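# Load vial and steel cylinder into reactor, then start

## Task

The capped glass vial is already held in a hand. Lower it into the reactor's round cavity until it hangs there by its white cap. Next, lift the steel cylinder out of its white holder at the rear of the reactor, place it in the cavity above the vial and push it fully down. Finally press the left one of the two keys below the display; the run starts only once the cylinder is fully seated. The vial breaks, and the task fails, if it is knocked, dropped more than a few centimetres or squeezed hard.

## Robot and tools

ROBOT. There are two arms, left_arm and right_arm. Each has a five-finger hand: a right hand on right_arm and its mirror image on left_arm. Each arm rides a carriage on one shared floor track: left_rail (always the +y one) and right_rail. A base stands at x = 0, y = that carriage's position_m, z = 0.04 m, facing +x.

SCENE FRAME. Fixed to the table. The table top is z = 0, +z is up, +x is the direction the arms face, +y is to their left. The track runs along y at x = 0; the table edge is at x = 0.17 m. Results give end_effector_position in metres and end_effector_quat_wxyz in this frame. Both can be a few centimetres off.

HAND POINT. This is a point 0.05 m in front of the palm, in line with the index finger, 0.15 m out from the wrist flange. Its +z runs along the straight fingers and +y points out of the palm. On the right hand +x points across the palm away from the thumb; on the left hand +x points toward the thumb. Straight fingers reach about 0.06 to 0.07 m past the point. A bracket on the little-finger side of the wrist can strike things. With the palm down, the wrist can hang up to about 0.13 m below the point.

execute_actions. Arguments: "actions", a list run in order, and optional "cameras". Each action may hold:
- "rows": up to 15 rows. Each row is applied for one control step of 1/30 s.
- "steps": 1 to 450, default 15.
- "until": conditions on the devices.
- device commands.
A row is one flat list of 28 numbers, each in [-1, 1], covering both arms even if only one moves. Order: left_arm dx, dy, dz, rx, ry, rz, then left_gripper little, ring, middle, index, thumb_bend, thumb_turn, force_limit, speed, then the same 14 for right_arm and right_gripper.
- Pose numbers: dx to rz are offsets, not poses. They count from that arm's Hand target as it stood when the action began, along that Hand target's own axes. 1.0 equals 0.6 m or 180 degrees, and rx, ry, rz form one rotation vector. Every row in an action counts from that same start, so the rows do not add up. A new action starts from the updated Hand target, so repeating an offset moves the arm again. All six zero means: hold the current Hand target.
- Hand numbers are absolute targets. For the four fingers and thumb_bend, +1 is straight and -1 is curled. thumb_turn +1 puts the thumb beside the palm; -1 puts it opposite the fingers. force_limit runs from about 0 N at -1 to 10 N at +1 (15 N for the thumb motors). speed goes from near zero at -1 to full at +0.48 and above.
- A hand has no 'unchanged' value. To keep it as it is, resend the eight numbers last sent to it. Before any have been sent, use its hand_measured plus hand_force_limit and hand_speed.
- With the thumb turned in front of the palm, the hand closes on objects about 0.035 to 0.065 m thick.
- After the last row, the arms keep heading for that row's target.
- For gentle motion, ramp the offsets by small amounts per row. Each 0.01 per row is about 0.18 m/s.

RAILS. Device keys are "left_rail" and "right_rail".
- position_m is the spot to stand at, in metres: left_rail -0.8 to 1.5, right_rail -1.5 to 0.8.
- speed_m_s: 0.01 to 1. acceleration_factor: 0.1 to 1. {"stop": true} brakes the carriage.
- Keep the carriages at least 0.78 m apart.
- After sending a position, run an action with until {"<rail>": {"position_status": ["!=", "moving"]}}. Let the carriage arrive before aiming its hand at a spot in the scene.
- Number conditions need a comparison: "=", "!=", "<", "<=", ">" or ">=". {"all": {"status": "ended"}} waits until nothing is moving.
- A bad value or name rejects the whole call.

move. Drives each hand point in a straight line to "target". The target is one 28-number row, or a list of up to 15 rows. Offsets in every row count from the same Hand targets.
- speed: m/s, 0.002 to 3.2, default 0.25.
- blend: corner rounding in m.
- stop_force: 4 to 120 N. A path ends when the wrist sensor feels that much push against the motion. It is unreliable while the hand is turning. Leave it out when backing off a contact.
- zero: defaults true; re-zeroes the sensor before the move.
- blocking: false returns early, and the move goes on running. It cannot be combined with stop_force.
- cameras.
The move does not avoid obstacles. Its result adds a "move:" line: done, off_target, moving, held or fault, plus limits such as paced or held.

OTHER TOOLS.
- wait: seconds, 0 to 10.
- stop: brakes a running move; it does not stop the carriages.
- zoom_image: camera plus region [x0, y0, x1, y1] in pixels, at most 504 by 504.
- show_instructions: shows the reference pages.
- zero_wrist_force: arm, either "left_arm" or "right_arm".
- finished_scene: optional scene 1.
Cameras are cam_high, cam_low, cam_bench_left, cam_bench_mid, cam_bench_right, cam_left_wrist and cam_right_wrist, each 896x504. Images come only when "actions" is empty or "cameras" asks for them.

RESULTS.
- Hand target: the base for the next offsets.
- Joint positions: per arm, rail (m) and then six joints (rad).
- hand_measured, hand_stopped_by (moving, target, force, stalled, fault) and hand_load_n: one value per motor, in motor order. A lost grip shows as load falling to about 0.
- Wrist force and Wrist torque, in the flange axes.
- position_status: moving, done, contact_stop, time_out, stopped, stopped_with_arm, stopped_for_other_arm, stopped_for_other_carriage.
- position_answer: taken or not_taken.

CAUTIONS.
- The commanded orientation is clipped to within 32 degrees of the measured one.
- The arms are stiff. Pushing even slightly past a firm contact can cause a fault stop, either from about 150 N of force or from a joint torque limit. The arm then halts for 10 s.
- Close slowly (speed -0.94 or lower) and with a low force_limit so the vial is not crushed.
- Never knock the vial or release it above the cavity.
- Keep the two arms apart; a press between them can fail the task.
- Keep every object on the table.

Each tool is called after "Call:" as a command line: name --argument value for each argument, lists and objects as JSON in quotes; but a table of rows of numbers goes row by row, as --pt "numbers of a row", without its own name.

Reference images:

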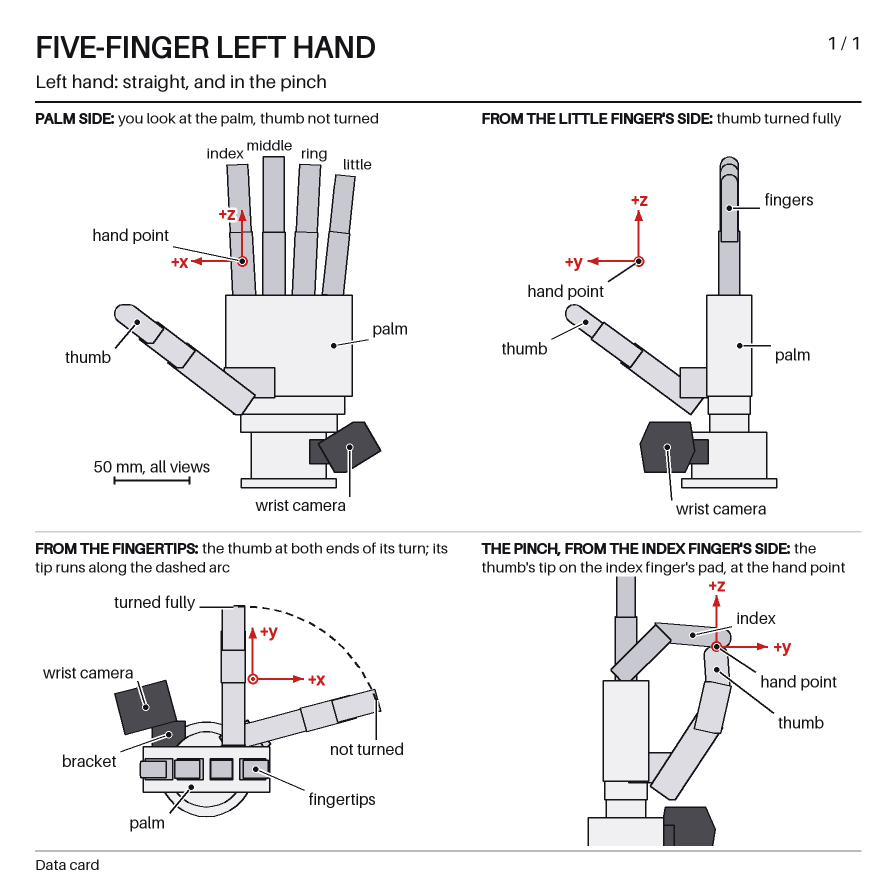

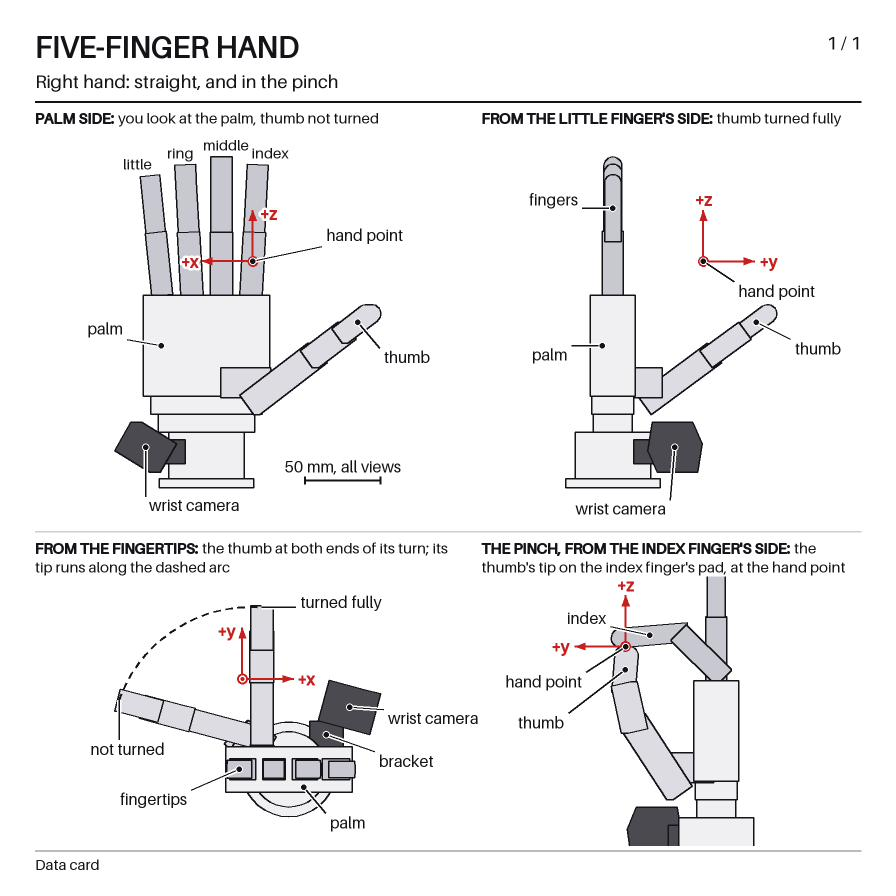

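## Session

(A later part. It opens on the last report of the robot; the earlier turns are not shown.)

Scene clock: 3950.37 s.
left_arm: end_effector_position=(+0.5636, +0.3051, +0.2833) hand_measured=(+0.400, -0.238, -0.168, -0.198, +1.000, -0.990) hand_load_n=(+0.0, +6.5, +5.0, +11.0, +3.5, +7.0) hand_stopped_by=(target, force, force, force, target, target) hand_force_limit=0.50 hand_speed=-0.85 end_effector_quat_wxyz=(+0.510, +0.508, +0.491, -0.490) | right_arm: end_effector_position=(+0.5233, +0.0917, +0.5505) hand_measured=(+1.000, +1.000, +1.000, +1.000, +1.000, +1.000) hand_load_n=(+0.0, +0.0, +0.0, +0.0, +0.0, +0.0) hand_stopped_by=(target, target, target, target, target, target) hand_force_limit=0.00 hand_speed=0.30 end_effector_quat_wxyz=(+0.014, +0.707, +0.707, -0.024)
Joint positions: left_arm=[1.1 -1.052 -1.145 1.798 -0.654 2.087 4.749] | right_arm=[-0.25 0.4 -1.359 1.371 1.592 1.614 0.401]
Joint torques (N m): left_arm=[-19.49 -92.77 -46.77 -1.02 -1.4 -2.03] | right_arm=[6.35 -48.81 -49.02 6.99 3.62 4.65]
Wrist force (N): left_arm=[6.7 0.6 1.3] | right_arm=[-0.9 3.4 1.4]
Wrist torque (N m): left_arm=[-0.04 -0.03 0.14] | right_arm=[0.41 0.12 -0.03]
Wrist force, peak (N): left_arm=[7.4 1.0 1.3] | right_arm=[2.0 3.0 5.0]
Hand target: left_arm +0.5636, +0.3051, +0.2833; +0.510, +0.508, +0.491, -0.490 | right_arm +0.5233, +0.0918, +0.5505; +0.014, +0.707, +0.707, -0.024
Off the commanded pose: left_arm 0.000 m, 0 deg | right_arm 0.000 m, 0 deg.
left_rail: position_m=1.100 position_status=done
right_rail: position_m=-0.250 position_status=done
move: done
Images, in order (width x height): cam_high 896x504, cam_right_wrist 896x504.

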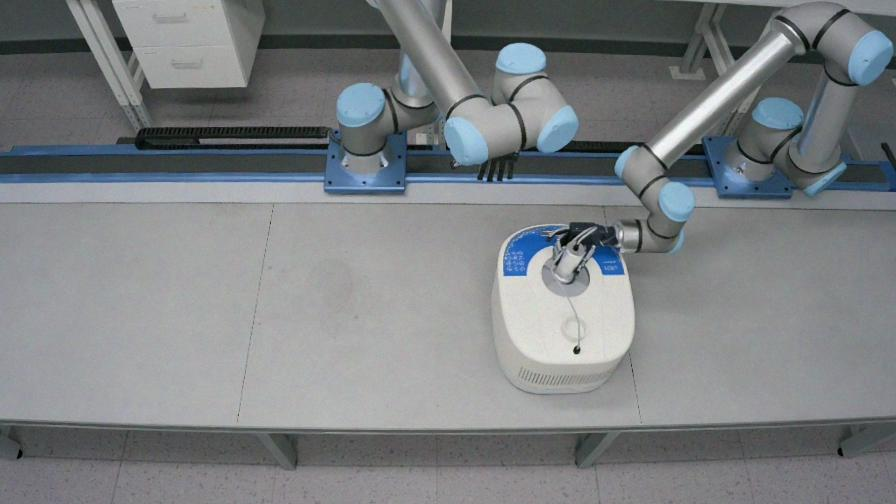

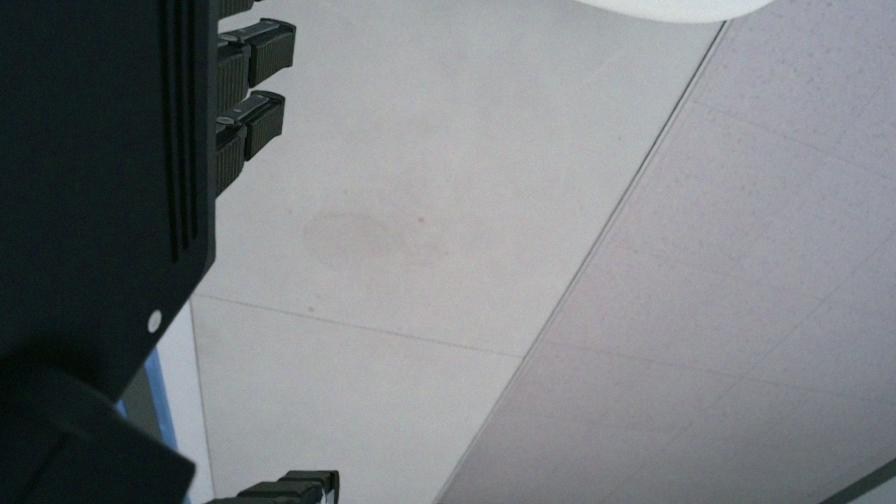

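Call:
move --pt "0 0 0 0 0 0 0.4 -0.36 -0.5 -0.45 1 -0.99 0.5 -0.85 0 0.0412 -0.09 0 0 0.5 1 1 1 1 1 1 0.0 0.3" --pt "0 0 0 0 0 0 0.4 -0.36 -0.5 -0.45 1 -0.99 0.5 -0.85 0 0.0412 -0.09 0 0 1.0 1 1 1 1 1 1 0.0 0.3" --speed 0.4

Call:
execute_actions --actions '[{"right_rail":{"position_m":-0.01,"speed_m_s":0.2,"acceleration_factor":0.5},"steps":150,"until":{"right_rail":{"position_status":["!=","moving"]}}}]' --cameras '["cam_high","cam_right_wrist","cam_left_wrist"]'

Scene clock: 3967.27 s.
left_arm: end_effector_position=(+0.5636, +0.3051, +0.2833) hand_measured=(+0.400, -0.238, -0.168, -0.198, +1.000, -0.990) hand_load_n=(+0.0, +6.5, +5.0, +11.0, +3.5, +7.0) hand_stopped_by=(target, force, force, force, target, target) hand_force_limit=0.50 hand_speed=-0.85 end_effector_quat_wxyz=(+0.510, +0.508, +0.491, -0.490) | right_arm: end_effector_position=(+0.5488, +0.0946, +0.6041) hand_measured=(+1.000, +1.000, +1.000, +1.000, +1.000, +1.000) hand_load_n=(+0.0, +0.0, +0.0, +0.0, +0.0, +0.0) hand_stopped_by=(target, target, target, target, target, target) hand_force_limit=0.00 hand_speed=0.30 end_effector_quat_wxyz=(+0.024, +0.707, -0.707, +0.014)
Joint positions: left_arm=[1.1 -1.052 -1.145 1.798 -0.654 2.087 4.749] | right_arm=[-0.25 0.238 -1.192 1.054 1.735 1.619 3.381]
Joint torques (N m): left_arm=[-17.54 -94.98 -46.74 -1.06 -1.21 -2.37] | right_arm=[-12.13 -82.92 -34.39 1.4 3.42 4.78]
Wrist force (N): left_arm=[6.7 1.1 1.3] | right_arm=[-0.6 3.3 1.7]
Wrist torque (N m): left_arm=[0.04 0.00 0.11] | right_arm=[0.39 0.06 0.02]
Wrist force, peak (N): left_arm=[7.5 0.8 1.4] | right_arm=[-0.9 4.0 1.7]
Hand target: left_arm +0.5636, +0.3051, +0.2833; +0.510, +0.508, +0.491, -0.490 | right_arm +0.5488, +0.0946, +0.6041; +0.024, +0.707, -0.707, +0.014
Off the commanded pose: left_arm 0.000 m, 0 deg | right_arm 0.000 m, 0 deg.
left_rail: position_m=1.100 position_status=done
right_rail: position_m=-0.250 position_status=done
move: done

Scene clock: 3969.37 s.
left_arm: end_effector_position=(+0.5636, +0.3051, +0.2833) hand_measured=(+0.400, -0.238, -0.168, -0.198, +1.000, -0.990) hand_load_n=(+0.0, +7.0, +5.0, +11.0, +3.5, +7.0) hand_stopped_by=(target, force, force, force, target, target) hand_force_limit=0.50 hand_speed=-0.85 end_effector_quat_wxyz=(+0.510, +0.508, +0.491, -0.490) | right_arm: end_effector_position=(+0.5488, +0.3346, +0.6041) hand_measured=(+1.000, +1.000, +1.000, +1.000, +1.000, +1.000) hand_load_n=(+0.0, +0.0, +0.0, +0.0, +0.0, +0.0) hand_stopped_by=(target, target, target, target, target, target) hand_force_limit=0.00 hand_speed=0.30 end_effector_quat_wxyz=(+0.024, +0.707, -0.707, +0.014)
Joint positions: left_arm=[1.1 -1.052 -1.145 1.798 -0.654 2.087 4.749] | right_arm=[-0.01 0.238 -1.192 1.054 1.735 1.619 3.381]
Joint torques (N m): left_arm=[-19.79 -92.11 -45.99 -0.95 -1.11 -2.16] | right_arm=[5.8 -77.44 -37.02 1.75 1.92 4.22]
Wrist force (N): left_arm=[7.1 1.1 1.4] | right_arm=[-0.7 2.9 1.8]
Wrist torque (N m): left_arm=[0.03 -0.04 0.12] | right_arm=[0.32 0.07 0.00]
Wrist force, peak (N): left_arm=[7.2 1.3 1.3] | right_arm=[-0.5 3.3 2.1]
Hand target: left_arm +0.5636, +0.3051, +0.2833; +0.510, +0.508, +0.491, -0.490 | right_arm +0.5488, +0.3346, +0.6041; +0.024, +0.707, -0.707, +0.014
Off the commanded pose: left_arm 0.000 m, 0 deg | right_arm 0.000 m, 0 deg.
left_rail: position_m=1.100 position_status=done
right_rail: position_m=-0.010 speed_m_s=0.20 position_status=done
Images, in order (width x height): cam_high 896x504, cam_left_wrist 896x504, cam_right_wrist 896x504.

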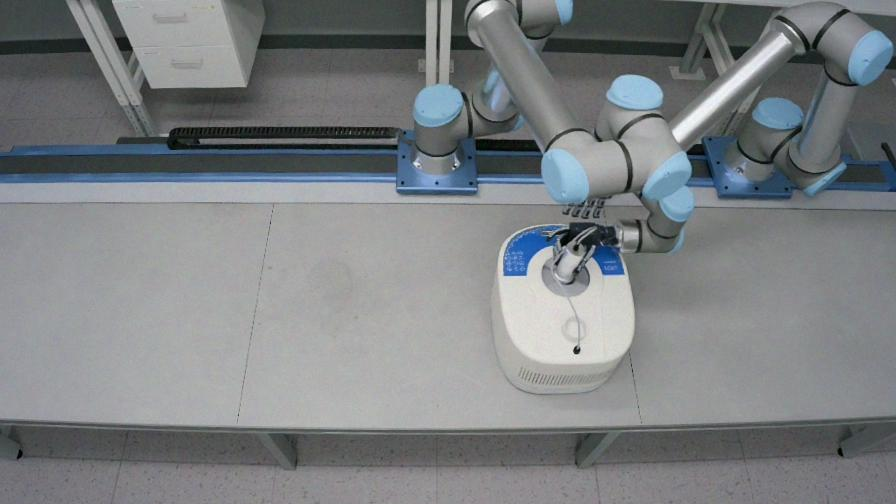

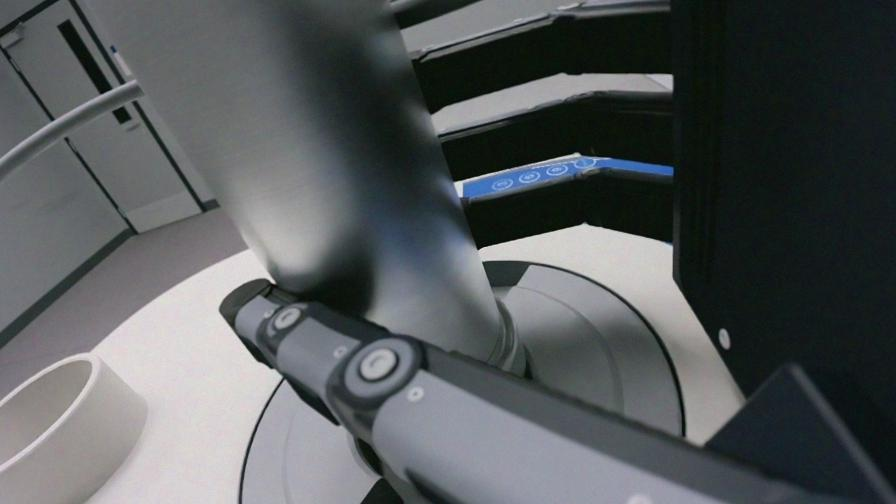

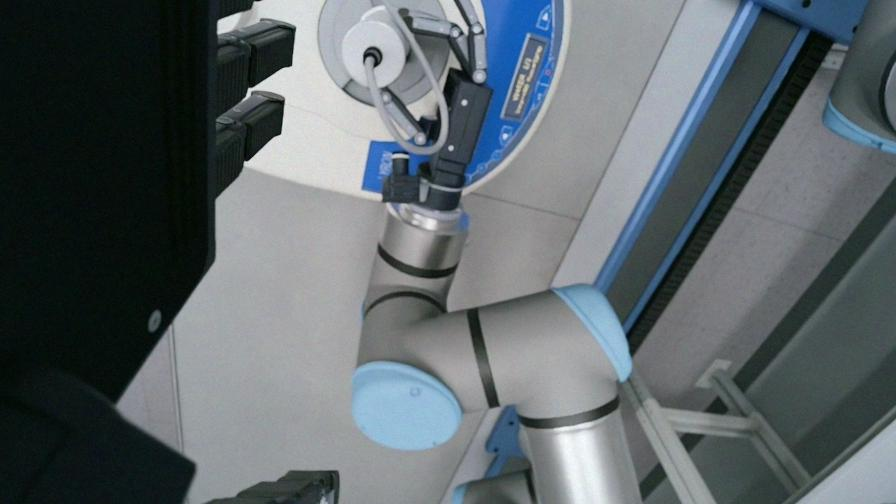

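Call:
zoom_image --camera "cam_right_wrist" --region '[310, 0, 470, 120]'

Call:
zoom_image --camera "cam_right_wrist" --region '[470, 0, 570, 150]'

Scaled by 3.150 from the camera's 896x504 image, which has a finer 1280x720 frame.

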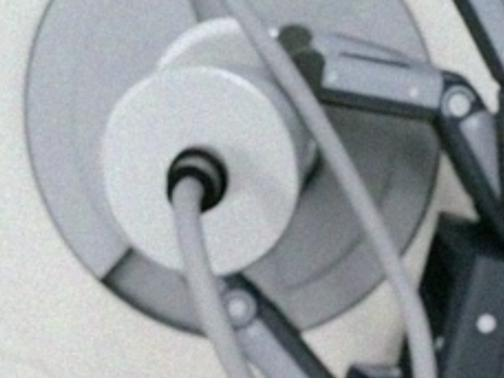

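Scaled by 3.360 from the camera's 896x504 image, which has a finer 1280x720 frame.

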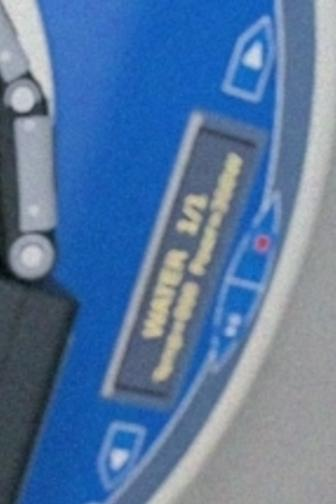

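Call:
move --target '[0,0,0,0,0,0,0.4,-0.36,-0.5,-0.45,1,-0.99,0.5,-0.85,-0.0148,-0.0021,0.1495,0,0,0,1,1,1,1,1,1,0.0,0.3]' --speed 0.1 --stop_force 10 --cameras '["cam_right_wrist","cam_left_wrist","cam_high"]'

Call:
zoom_image --camera "cam_right_wrist" --region '[200, 0, 420, 160]'

Scene clock: 4019.87 s.
left_arm: end_effector_position=(+0.5636, +0.3051, +0.2833) hand_measured=(+0.400, -0.238, -0.168, -0.198, +1.000, -0.990) hand_load_n=(+0.0, +6.5, +5.0, +10.5, +3.5, +7.0) hand_stopped_by=(target, force, force, force, target, target) hand_force_limit=0.50 hand_speed=-0.85 end_effector_quat_wxyz=(+0.510, +0.508, +0.491, -0.490) | right_arm: end_effector_position=(+0.5488, +0.3387, +0.5140) hand_measured=(+1.000, +1.000, +1.000, +1.000, +1.000, +1.000) hand_load_n=(+0.0, +0.0, +0.0, +0.0, +0.0, +0.0) hand_stopped_by=(target, target, target, target, target, target) hand_force_limit=0.00 hand_speed=0.30 end_effector_quat_wxyz=(+0.024, +0.707, -0.707, +0.014)
Joint positions: left_arm=[1.1 -1.052 -1.145 1.798 -0.654 2.087 4.749] | right_arm=[-0.01 0.244 -1.198 1.22 1.575 1.619 3.387]
Joint torques (N m): left_arm=[-20.14 -94.02 -45.88 -0.99 -1.49 -2.25] | right_arm=[7 -59.25 -34.93 1.63 -2.64 4.16]
Wrist force (N): left_arm=[7.2 0.7 1.5] | right_arm=[-0.6 3.1 2.0]
Wrist torque (N m): left_arm=[-0.05 -0.07 0.15] | right_arm=[0.35 0.05 0.00]
Wrist force, peak (N): left_arm=[7.2 1.2 1.6] | right_arm=[-0.9 3.3 2.5]
Hand target: left_arm +0.5636, +0.3051, +0.2833; +0.510, +0.508, +0.491, -0.490 | right_arm +0.5488, +0.3387, +0.5140; +0.024, +0.707, -0.707, +0.014
Off the commanded pose: left_arm 0.000 m, 0 deg | right_arm 0.000 m, 0 deg.
left_rail: position_m=1.100 position_status=done
right_rail: position_m=-0.010 speed_m_s=0.20 position_status=done
move: done
Images, in order (width x height): cam_high 896x504, cam_left_wrist 896x504, cam_right_wrist 896x504.

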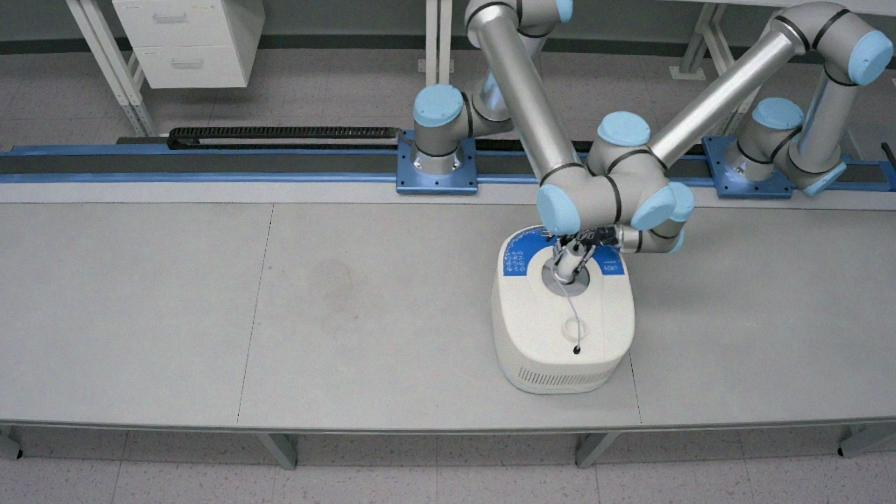

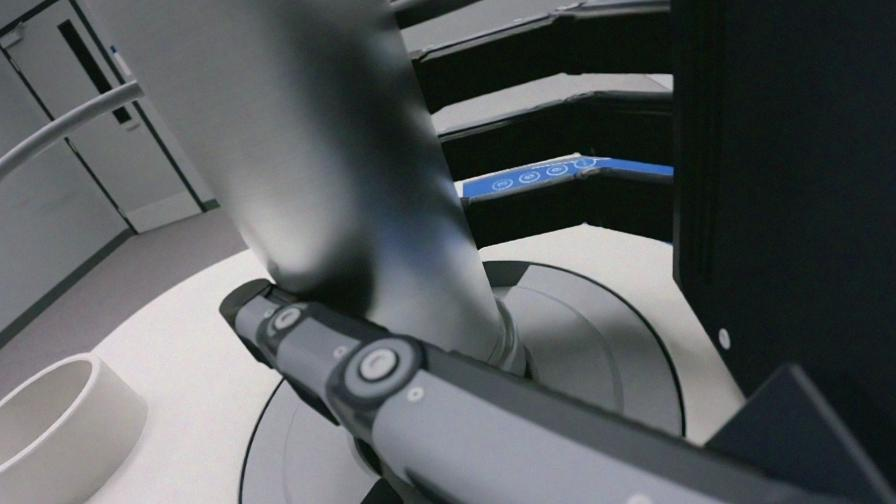

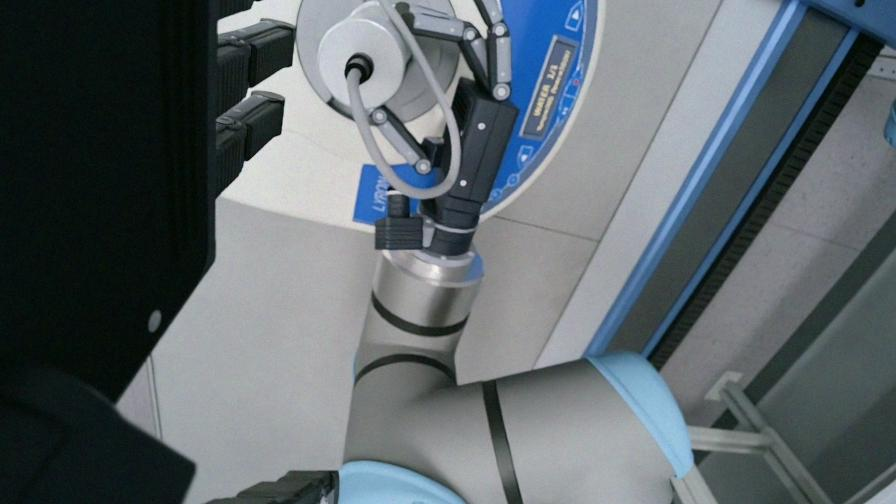

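Scaled by 2.291 from the camera's 896x504 image, which has a finer 1280x720 frame.

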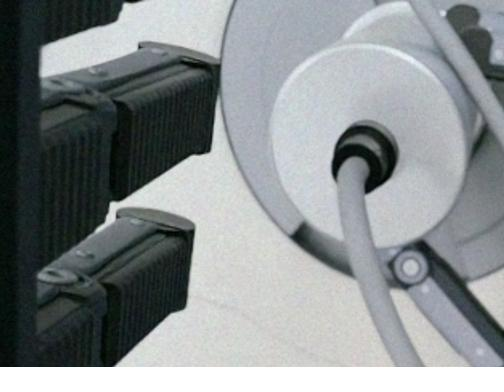

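Call:
move --target '[0,0,0,0,0,0,0.4,-0.36,-0.5,-0.45,1,-0.99,0.5,-0.85,-0.0170,0.0223,0.0663,0,0,0,1,1,1,1,1,1,0.0,0.3]' --speed 0.06 --stop_force 8 --cameras '["cam_right_wrist","cam_left_wrist"]'

Call:
zoom_image --camera "cam_right_wrist" --region '[200, 0, 420, 160]'

Scene clock: 4076.70 s.
left_arm: end_effector_position=(+0.5636, +0.3051, +0.2833) hand_measured=(+0.400, -0.238, -0.168, -0.198, +1.000, -0.990) hand_load_n=(+0.0, +6.5, +5.0, +11.0, +3.5, +7.0) hand_stopped_by=(target, force, force, force, target, target) hand_force_limit=0.50 hand_speed=-0.85 end_effector_quat_wxyz=(+0.510, +0.508, +0.491, -0.490) | right_arm: end_effector_position=(+0.5348, +0.3468, +0.4740) hand_measured=(+1.000, +1.000, +1.000, +1.000, +1.000, +1.000) hand_load_n=(+0.0, +0.0, +0.0, +0.0, +0.0, +0.0) hand_stopped_by=(target, target, target, target, target, target) hand_force_limit=0.00 hand_speed=0.30 end_effector_quat_wxyz=(+0.024, +0.707, -0.707, +0.014)
Joint positions: left_arm=[1.1 -1.052 -1.145 1.798 -0.654 2.087 4.749] | right_arm=[-0.01 0.261 -1.208 1.305 1.501 1.619 3.404]
Joint torques (N m): left_arm=[-19 -93.78 -46.47 -1.13 -1.58 -2.24] | right_arm=[7.5 -83.7 -34.94 1.47 -2.69 4.38]
Wrist force (N): left_arm=[6.9 1.0 1.5] | right_arm=[-0.5 3.3 1.8]
Wrist torque (N m): left_arm=[0.00 -0.01 0.11] | right_arm=[0.37 0.04 0.01]
Wrist force, peak (N): left_arm=[7.4 1.1 1.6] | right_arm=[-1.0 3.5 2.1]
Hand target: left_arm +0.5636, +0.3051, +0.2833; +0.510, +0.508, +0.491, -0.490 | right_arm +0.5348, +0.3468, +0.4740; +0.024, +0.707, -0.707, +0.014
Off the commanded pose: left_arm 0.000 m, 0 deg | right_arm 0.000 m, 0 deg.
left_rail: position_m=1.100 position_status=done
right_rail: position_m=-0.010 speed_m_s=0.20 position_status=done
move: done
Images, in order (width x height): cam_left_wrist 896x504, cam_right_wrist 896x504.

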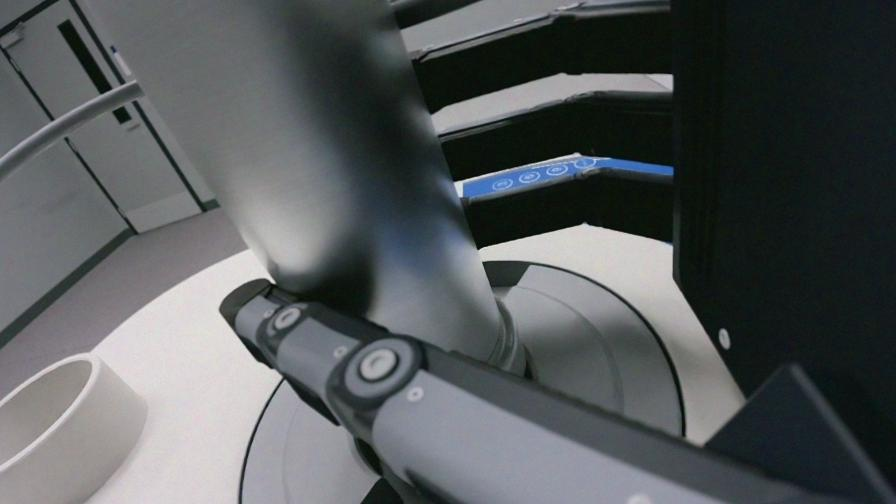

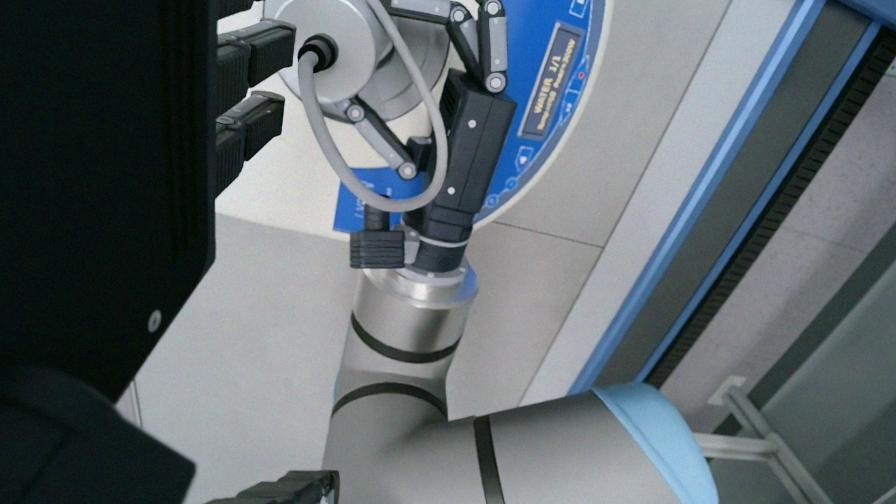

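Scaled by 2.291 from the camera's 896x504 image, which has a finer 1280x720 frame.

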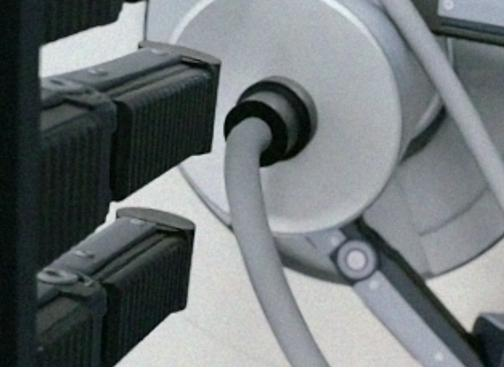

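Call:
move --target '[0,0,0,0,0,0,0.4,-0.36,-0.5,-0.45,1,-0.99,0.5,-0.85,-0.0027,-0.0007,0.05,0,0,0,1,1,1,1,1,1,0.0,0.3]' --speed 0.02 --stop_force 5 --cameras '["cam_right_wrist","cam_left_wrist","cam_high"]'

Call:
zoom_image --camera "cam_right_wrist" --region '[200, 0, 420, 160]'

Scene clock: 4095.70 s.
left_arm: end_effector_position=(+0.5636, +0.3051, +0.2833) hand_measured=(+0.400, -0.238, -0.168, -0.198, +1.000, -0.990) hand_load_n=(+0.0, +11.5, +4.0, +6.5, +3.5, +9.5) hand_stopped_by=(target, force, force, force, target, target) hand_force_limit=0.50 hand_speed=-0.85 end_effector_quat_wxyz=(+0.510, +0.508, +0.491, -0.490) | right_arm: end_effector_position=(+0.5348, +0.3468, +0.4439) hand_measured=(+1.000, +1.000, +1.000, +1.000, +1.000, +1.000) hand_load_n=(+0.0, +0.0, +2.0, +0.0, +0.0, +0.5) hand_stopped_by=(target, target, target, target, target, target) hand_force_limit=0.00 hand_speed=0.30 end_effector_quat_wxyz=(+0.024, +0.707, -0.707, +0.014)
Joint positions: left_arm=[1.1 -1.052 -1.145 1.798 -0.654 2.087 4.749] | right_arm=[-0.01 0.261 -1.202 1.35 1.451 1.619 3.404]
Joint torques (N m): left_arm=[6.85 -75.58 -42.78 -7.19 -1.23 -0.57] | right_arm=[9.7 -57.39 -29.46 3.44 -1.73 3.99]
Wrist force (N): left_arm=[2.7 -9.0 -0.8] | right_arm=[-0.2 -4.6 -2.2]
Wrist torque (N m): left_arm=[-0.17 0.09 0.66] | right_arm=[1.05 0.11 -0.13]
Wrist force, peak (N): left_arm=[3.4 -9.5 -0.6] | right_arm=[-0.1 -4.8 -2.1]
Hand target: left_arm +0.5636, +0.3051, +0.2833; +0.510, +0.508, +0.491, -0.490 | right_arm +0.5348, +0.3468, +0.4439; +0.024, +0.707, -0.707, +0.014
Off the commanded pose: left_arm 0.000 m, 0 deg | right_arm 0.000 m, 0 deg.
left_rail: position_m=1.100 position_status=done
right_rail: position_m=-0.010 speed_m_s=0.20 position_status=done
move: done
Images, in order (width x height): cam_high 896x504, cam_left_wrist 896x504, cam_right_wrist 896x504.

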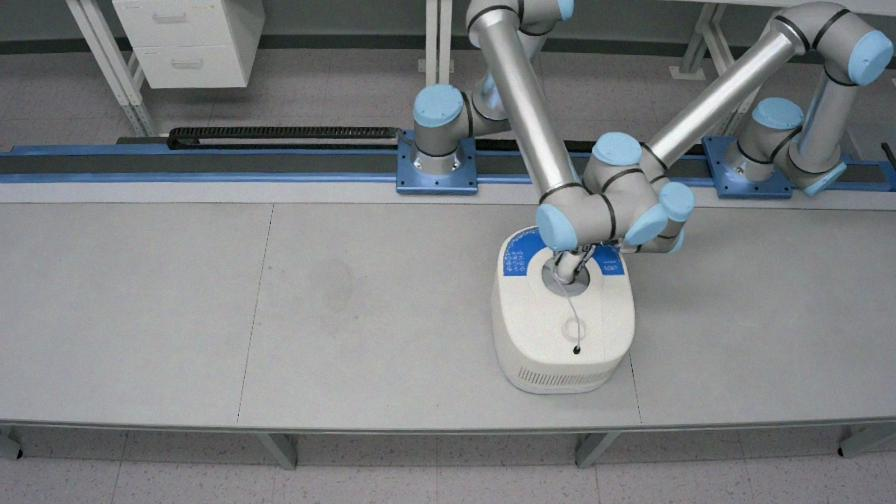

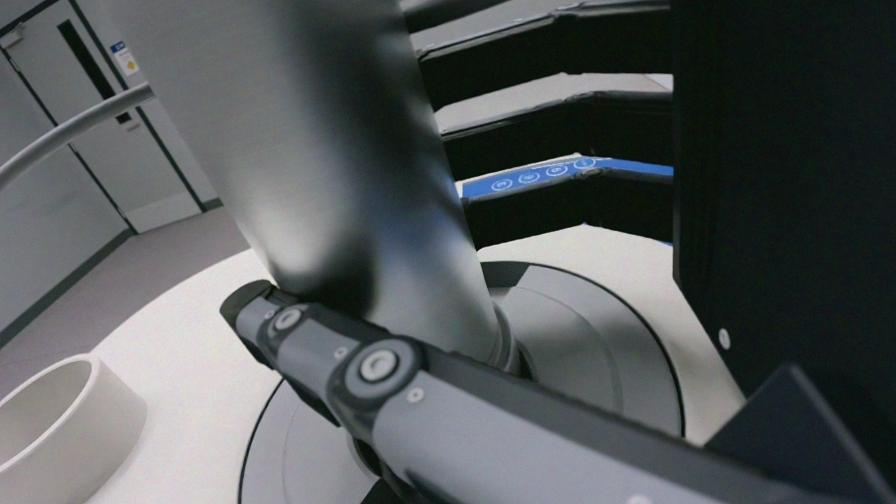

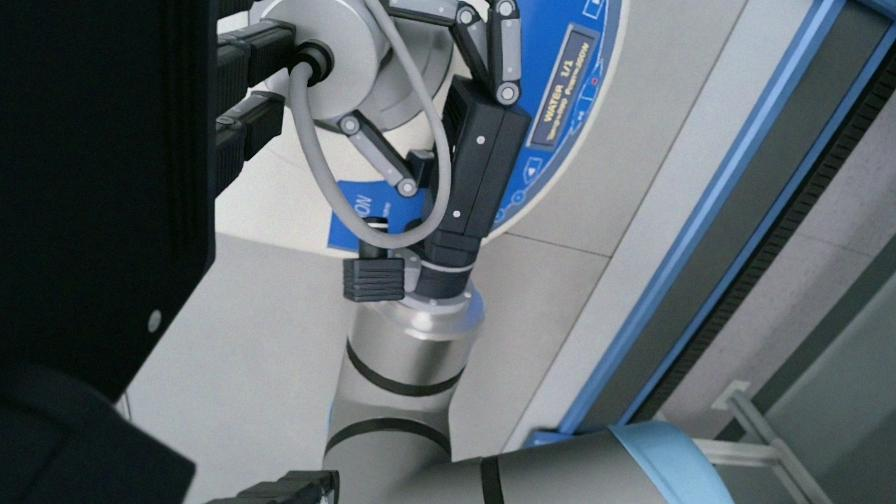

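Scaled by 2.291 from the camera's 896x504 image, which has a finer 1280x720 frame.

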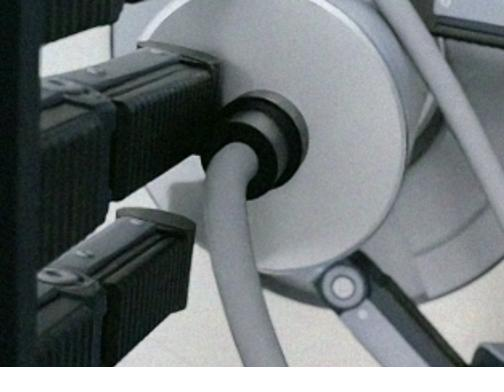

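Call:
move --target '[0,0,0,0,0,0,0.4,-0.36,-0.5,-0.45,1,-0.99,0.5,-0.85,-0.0080,-0.0066,-0.0055,0,0,0,1,1,1,1,1,1,0.0,0.3]' --speed 0.03 --cameras '["cam_right_wrist"]'

Call:
zoom_image --camera "cam_right_wrist" --region '[200, 0, 420, 160]'

Scene clock: 4111.43 s.
left_arm: end_effector_position=(+0.5637, +0.3051, +0.2833) hand_measured=(+0.400, -0.238, -0.168, -0.198, +1.000, -0.990) hand_load_n=(+0.0, +10.0, +4.0, +7.0, +3.5, +12.5) hand_stopped_by=(target, force, force, force, target, target) hand_force_limit=0.50 hand_speed=-0.85 end_effector_quat_wxyz=(+0.510, +0.508, +0.491, -0.490) | right_arm: end_effector_position=(+0.5388, +0.3517, +0.4469) hand_measured=(+1.000, +1.000, +1.000, +1.000, +1.000, +1.000) hand_load_n=(+0.0, -0.5, +0.0, +0.0, +0.0, +0.0) hand_stopped_by=(target, target, target, target, target, target) hand_force_limit=0.00 hand_speed=0.30 end_effector_quat_wxyz=(+0.024, +0.707, -0.707, +0.014)
Joint positions: left_arm=[1.1 -1.052 -1.145 1.798 -0.655 2.087 4.749] | right_arm=[-0.01 0.267 -1.193 1.332 1.46 1.618 3.409]
Joint torques (N m): left_arm=[5.77 -71.04 -35.72 -5.11 0.29 2.51] | right_arm=[7.01 -60.18 -48.11 6.98 -2.67 3.95]
Wrist force (N): left_arm=[4.2 1.8 1.2] | right_arm=[-0.8 3.4 1.8]
Wrist torque (N m): left_arm=[-0.11 0.00 0.20] | right_arm=[0.39 0.08 -0.02]
Wrist force, peak (N): left_arm=[3.6 -9.7 -1.0] | right_arm=[-0.3 -4.7 -2.8]
Hand target: left_arm +0.5636, +0.3051, +0.2833; +0.510, +0.508, +0.491, -0.490 | right_arm +0.5388, +0.3518, +0.4469; +0.024, +0.707, -0.707, +0.014
Off the commanded pose: left_arm 0.000 m, 0 deg | right_arm 0.000 m, 0 deg.
left_rail: position_m=1.100 position_status=done
right_rail: position_m=-0.010 speed_m_s=0.20 position_status=done
move: done
Images, in order (width x height): cam_right_wrist 896x504.

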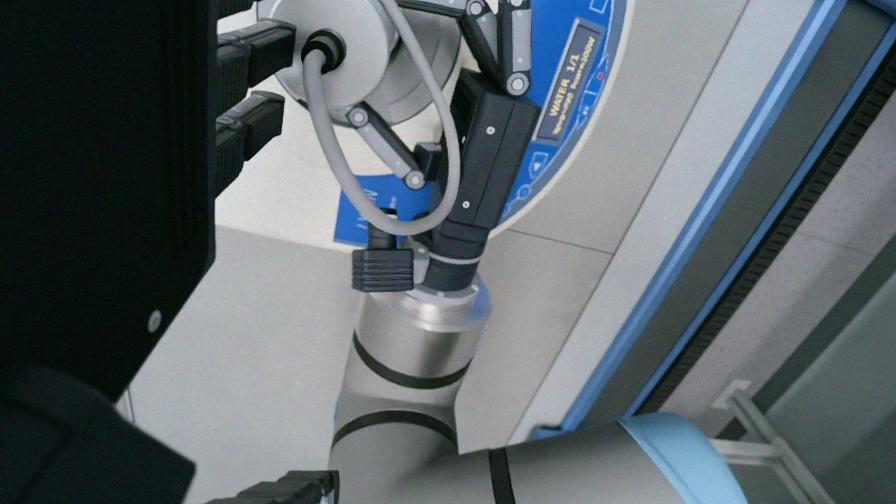

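Scaled by 2.291 from the camera's 896x504 image, which has a finer 1280x720 frame.

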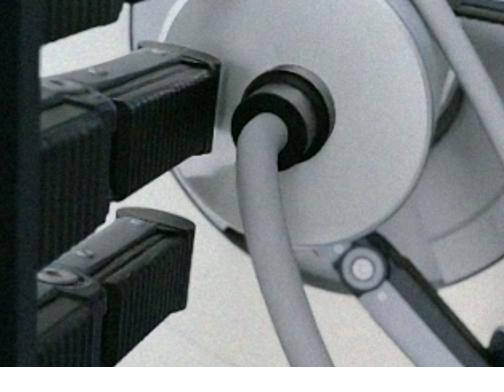

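Call:
move --target '[0,0,0,0,0,0,0.4,-0.36,-0.5,-0.45,1,-0.99,0.5,-0.85,-0.0027,-0.0007,0.05,0,0,0,1,1,1,1,1,1,0.0,0.3]' --speed 0.015 --stop_force 5 --cameras '["cam_right_wrist","cam_left_wrist"]'

Call:
zoom_image --camera "cam_right_wrist" --region '[200, 0, 420, 160]'

Scene clock: 4121.87 s.
left_arm: end_effector_position=(+0.5636, +0.3051, +0.2833) hand_measured=(+0.400, -0.238, -0.168, -0.198, +1.000, -0.990) hand_load_n=(+0.0, +10.5, +4.0, +7.0, +3.5, +13.0) hand_stopped_by=(target, force, force, force, target, target) hand_force_limit=0.50 hand_speed=-0.85 end_effector_quat_wxyz=(+0.510, +0.508, +0.491, -0.490) | right_arm: end_effector_position=(+0.5388, +0.3518, +0.4410) hand_measured=(+1.000, +1.000, +1.000, +1.000, +1.000, +1.000) hand_load_n=(+0.0, +0.0, +0.5, +0.0, +0.0, +0.0) hand_stopped_by=(target, target, target, target, target, target) hand_force_limit=0.00 hand_speed=0.30 end_effector_quat_wxyz=(+0.024, +0.707, -0.707, +0.014)
Joint positions: left_arm=[1.1 -1.052 -1.145 1.798 -0.654 2.087 4.749] | right_arm=[-0.01 0.267 -1.191 1.34 1.45 1.618 3.409]
Joint torques (N m): left_arm=[-17.78 -86.87 -34.25 -1.78 1.32 2.74] | right_arm=[2.13 -80.31 -44.91 7.32 -2.11 3.98]
Wrist force (N): left_arm=[4.3 0.7 1.6] | right_arm=[-1.1 1.5 -3.1]
Wrist torque (N m): left_arm=[-0.10 0.03 0.16] | right_arm=[0.76 0.16 -0.08]
Wrist force, peak (N): left_arm=[6.9 2.9 1.4] | right_arm=[-1.5 -0.5 -15.2]
Hand target: left_arm +0.5636, +0.3051, +0.2833; +0.510, +0.508, +0.491, -0.490 | right_arm +0.5388, +0.3518, +0.4410; +0.024, +0.707, -0.707, +0.014 (not the last commanded pose)
Off the commanded pose: left_arm 0.000 m, 0 deg | right_arm 0.024 m, 0 deg.
left_rail: position_m=1.100 position_status=done
right_rail: position_m=-0.010 speed_m_s=0.20 position_status=done
move: contact (right_arm)
Images, in order (width x height): cam_left_wrist 896x504, cam_right_wrist 896x504.

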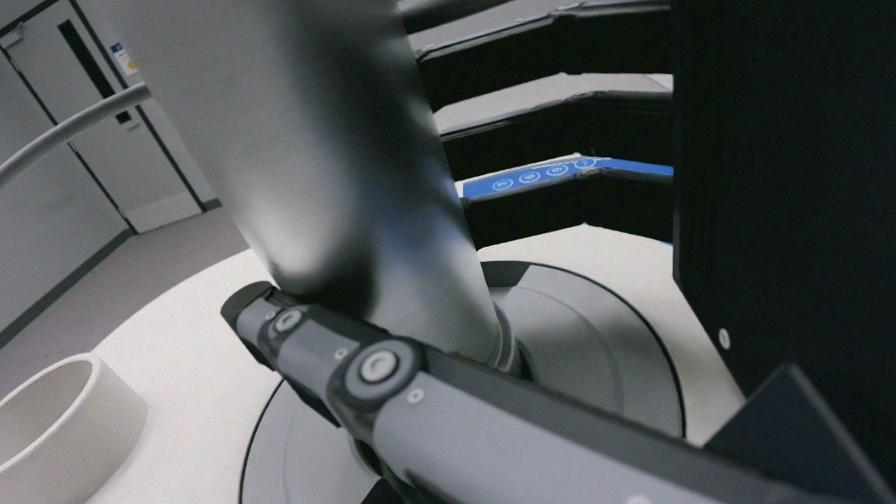

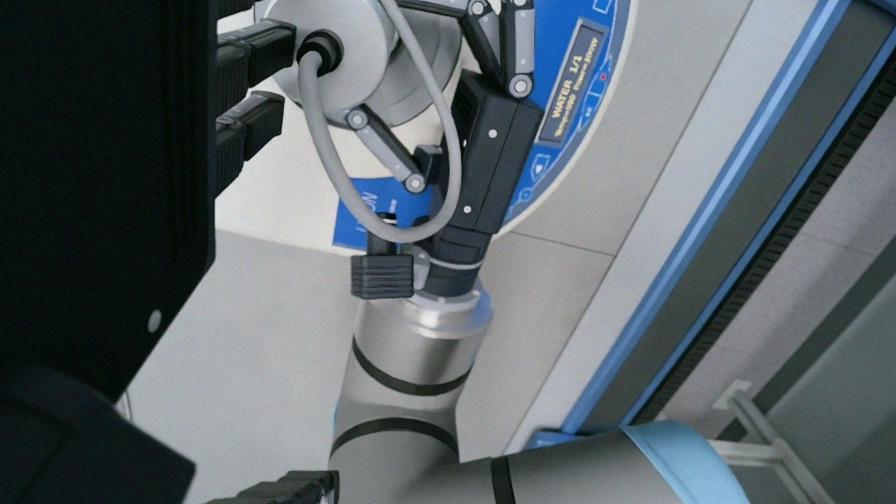

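Scaled by 2.291 from the camera's 896x504 image, which has a finer 1280x720 frame.

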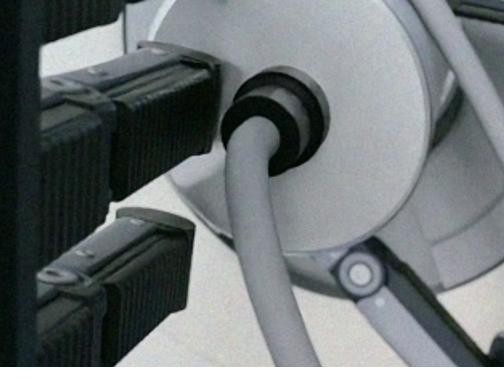

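Call:
move --target '[0.0200,-0.0008,0,0,0,0,0.4,-0.36,-0.5,-0.45,1,-0.99,0.5,-0.85,-0.0011,-0.0003,0.02,0,0,0,1,1,1,1,1,1,0.0,0.3]' --speed 0.01 --stop_force 25 --cameras '["cam_right_wrist","cam_left_wrist"]'

Call:
zoom_image --camera "cam_right_wrist" --region '[200, 0, 420, 160]'

Call:
zoom_image --camera "cam_left_wrist" --region '[440, 260, 580, 400]'

Scene clock: 4133.63 s.
left_arm: end_effector_position=(+0.5636, +0.3051, +0.2713) hand_measured=(+0.400, -0.238, -0.168, -0.198, +1.000, -0.990) hand_load_n=(+0.0, +8.0, +5.0, +8.5, +4.5, -9.5) hand_stopped_by=(target, force, force, force, target, target) hand_force_limit=0.50 hand_speed=-0.85 end_effector_quat_wxyz=(+0.510, +0.508, +0.491, -0.490) | right_arm: end_effector_position=(+0.5388, +0.3518, +0.4400) hand_measured=(+1.000, +1.000, +1.000, +1.000, +1.000, +1.000) hand_load_n=(+0.0, +0.0, +1.5, +0.0, +0.0, +0.0) hand_stopped_by=(target, target, target, target, target, target) hand_force_limit=0.00 hand_speed=0.30 end_effector_quat_wxyz=(+0.024, +0.707, -0.707, +0.014)
Joint positions: left_arm=[1.1 -1.052 -1.133 1.805 -0.674 2.087 4.749] | right_arm=[-0.01 0.267 -1.191 1.341 1.448 1.618 3.409]
Joint torques (N m): left_arm=[-21.12 -47.61 -16.41 -1.58 0.22 -3.28] | right_arm=[-3.18 -67.54 -36.31 7.54 -2.3 2.95]
Wrist force (N): left_arm=[-17.6 3.4 -2.3] | right_arm=[-1.4 -4.2 -15.9]
Wrist torque (N m): left_arm=[-0.11 0.34 0.56] | right_arm=[1.95 0.38 -0.21]
Wrist force, peak (N): left_arm=[-18.0 8.8 -5.9] | right_arm=[-1.0 -8.8 -35.9]
Hand target: left_arm +0.5636, +0.3051, +0.2713; +0.510, +0.508, +0.491, -0.490 | right_arm +0.5388, +0.3518, +0.4400; +0.024, +0.707, -0.707, +0.014 (not the last commanded pose)
Off the commanded pose: left_arm 0.000 m, 0 deg | right_arm 0.011 m, 0 deg.
left_rail: position_m=1.100 position_status=done
right_rail: position_m=-0.010 speed_m_s=0.20 position_status=done
move: contact (right_arm)
Images, in order (width x height): cam_left_wrist 896x504, cam_right_wrist 896x504.

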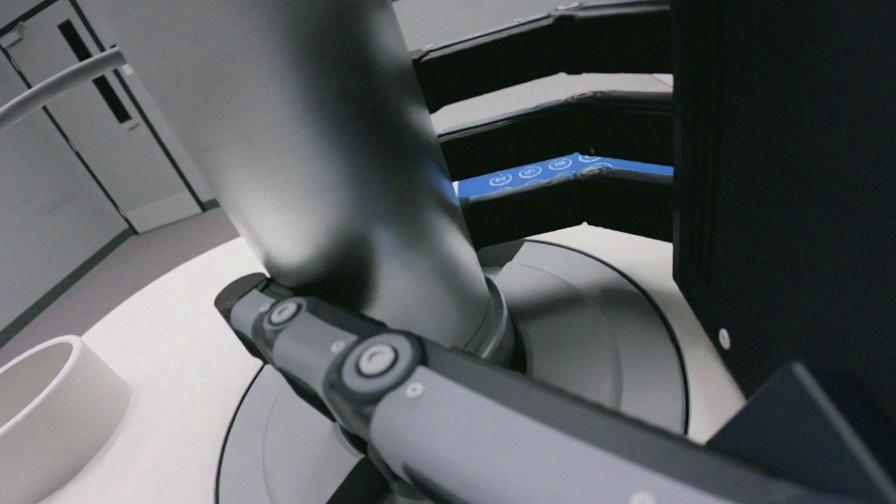

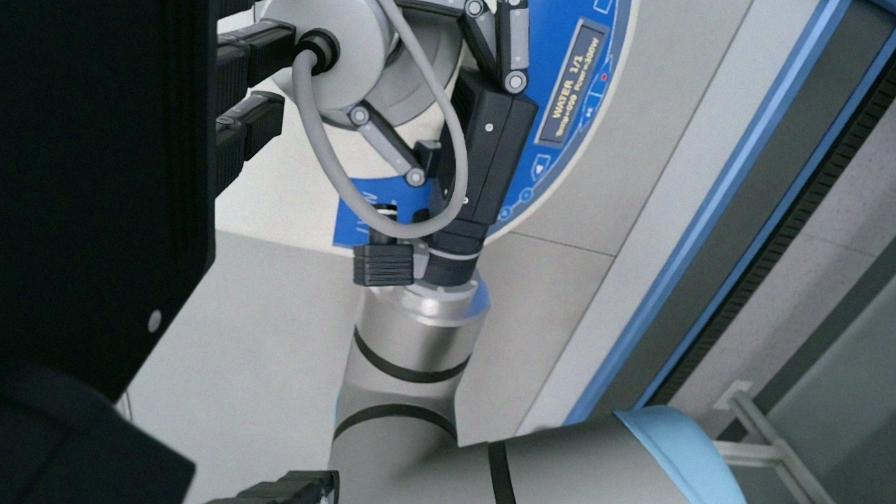

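Scaled by 2.291 from the camera's 896x504 image, which has a finer 1280x720 frame.

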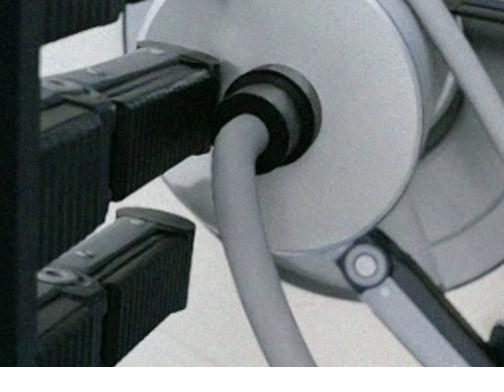

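Scaled by 3.600 from the camera's 896x504 image, which has a finer 1280x720 frame.

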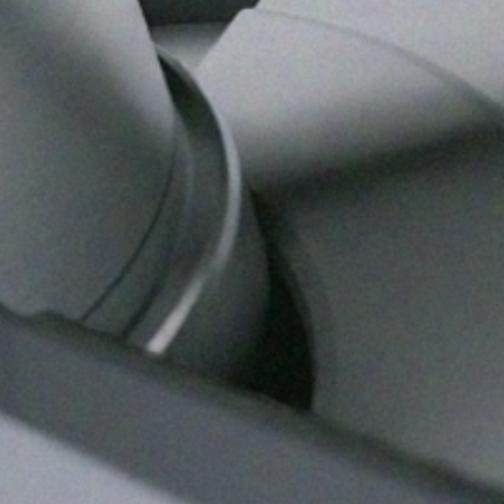

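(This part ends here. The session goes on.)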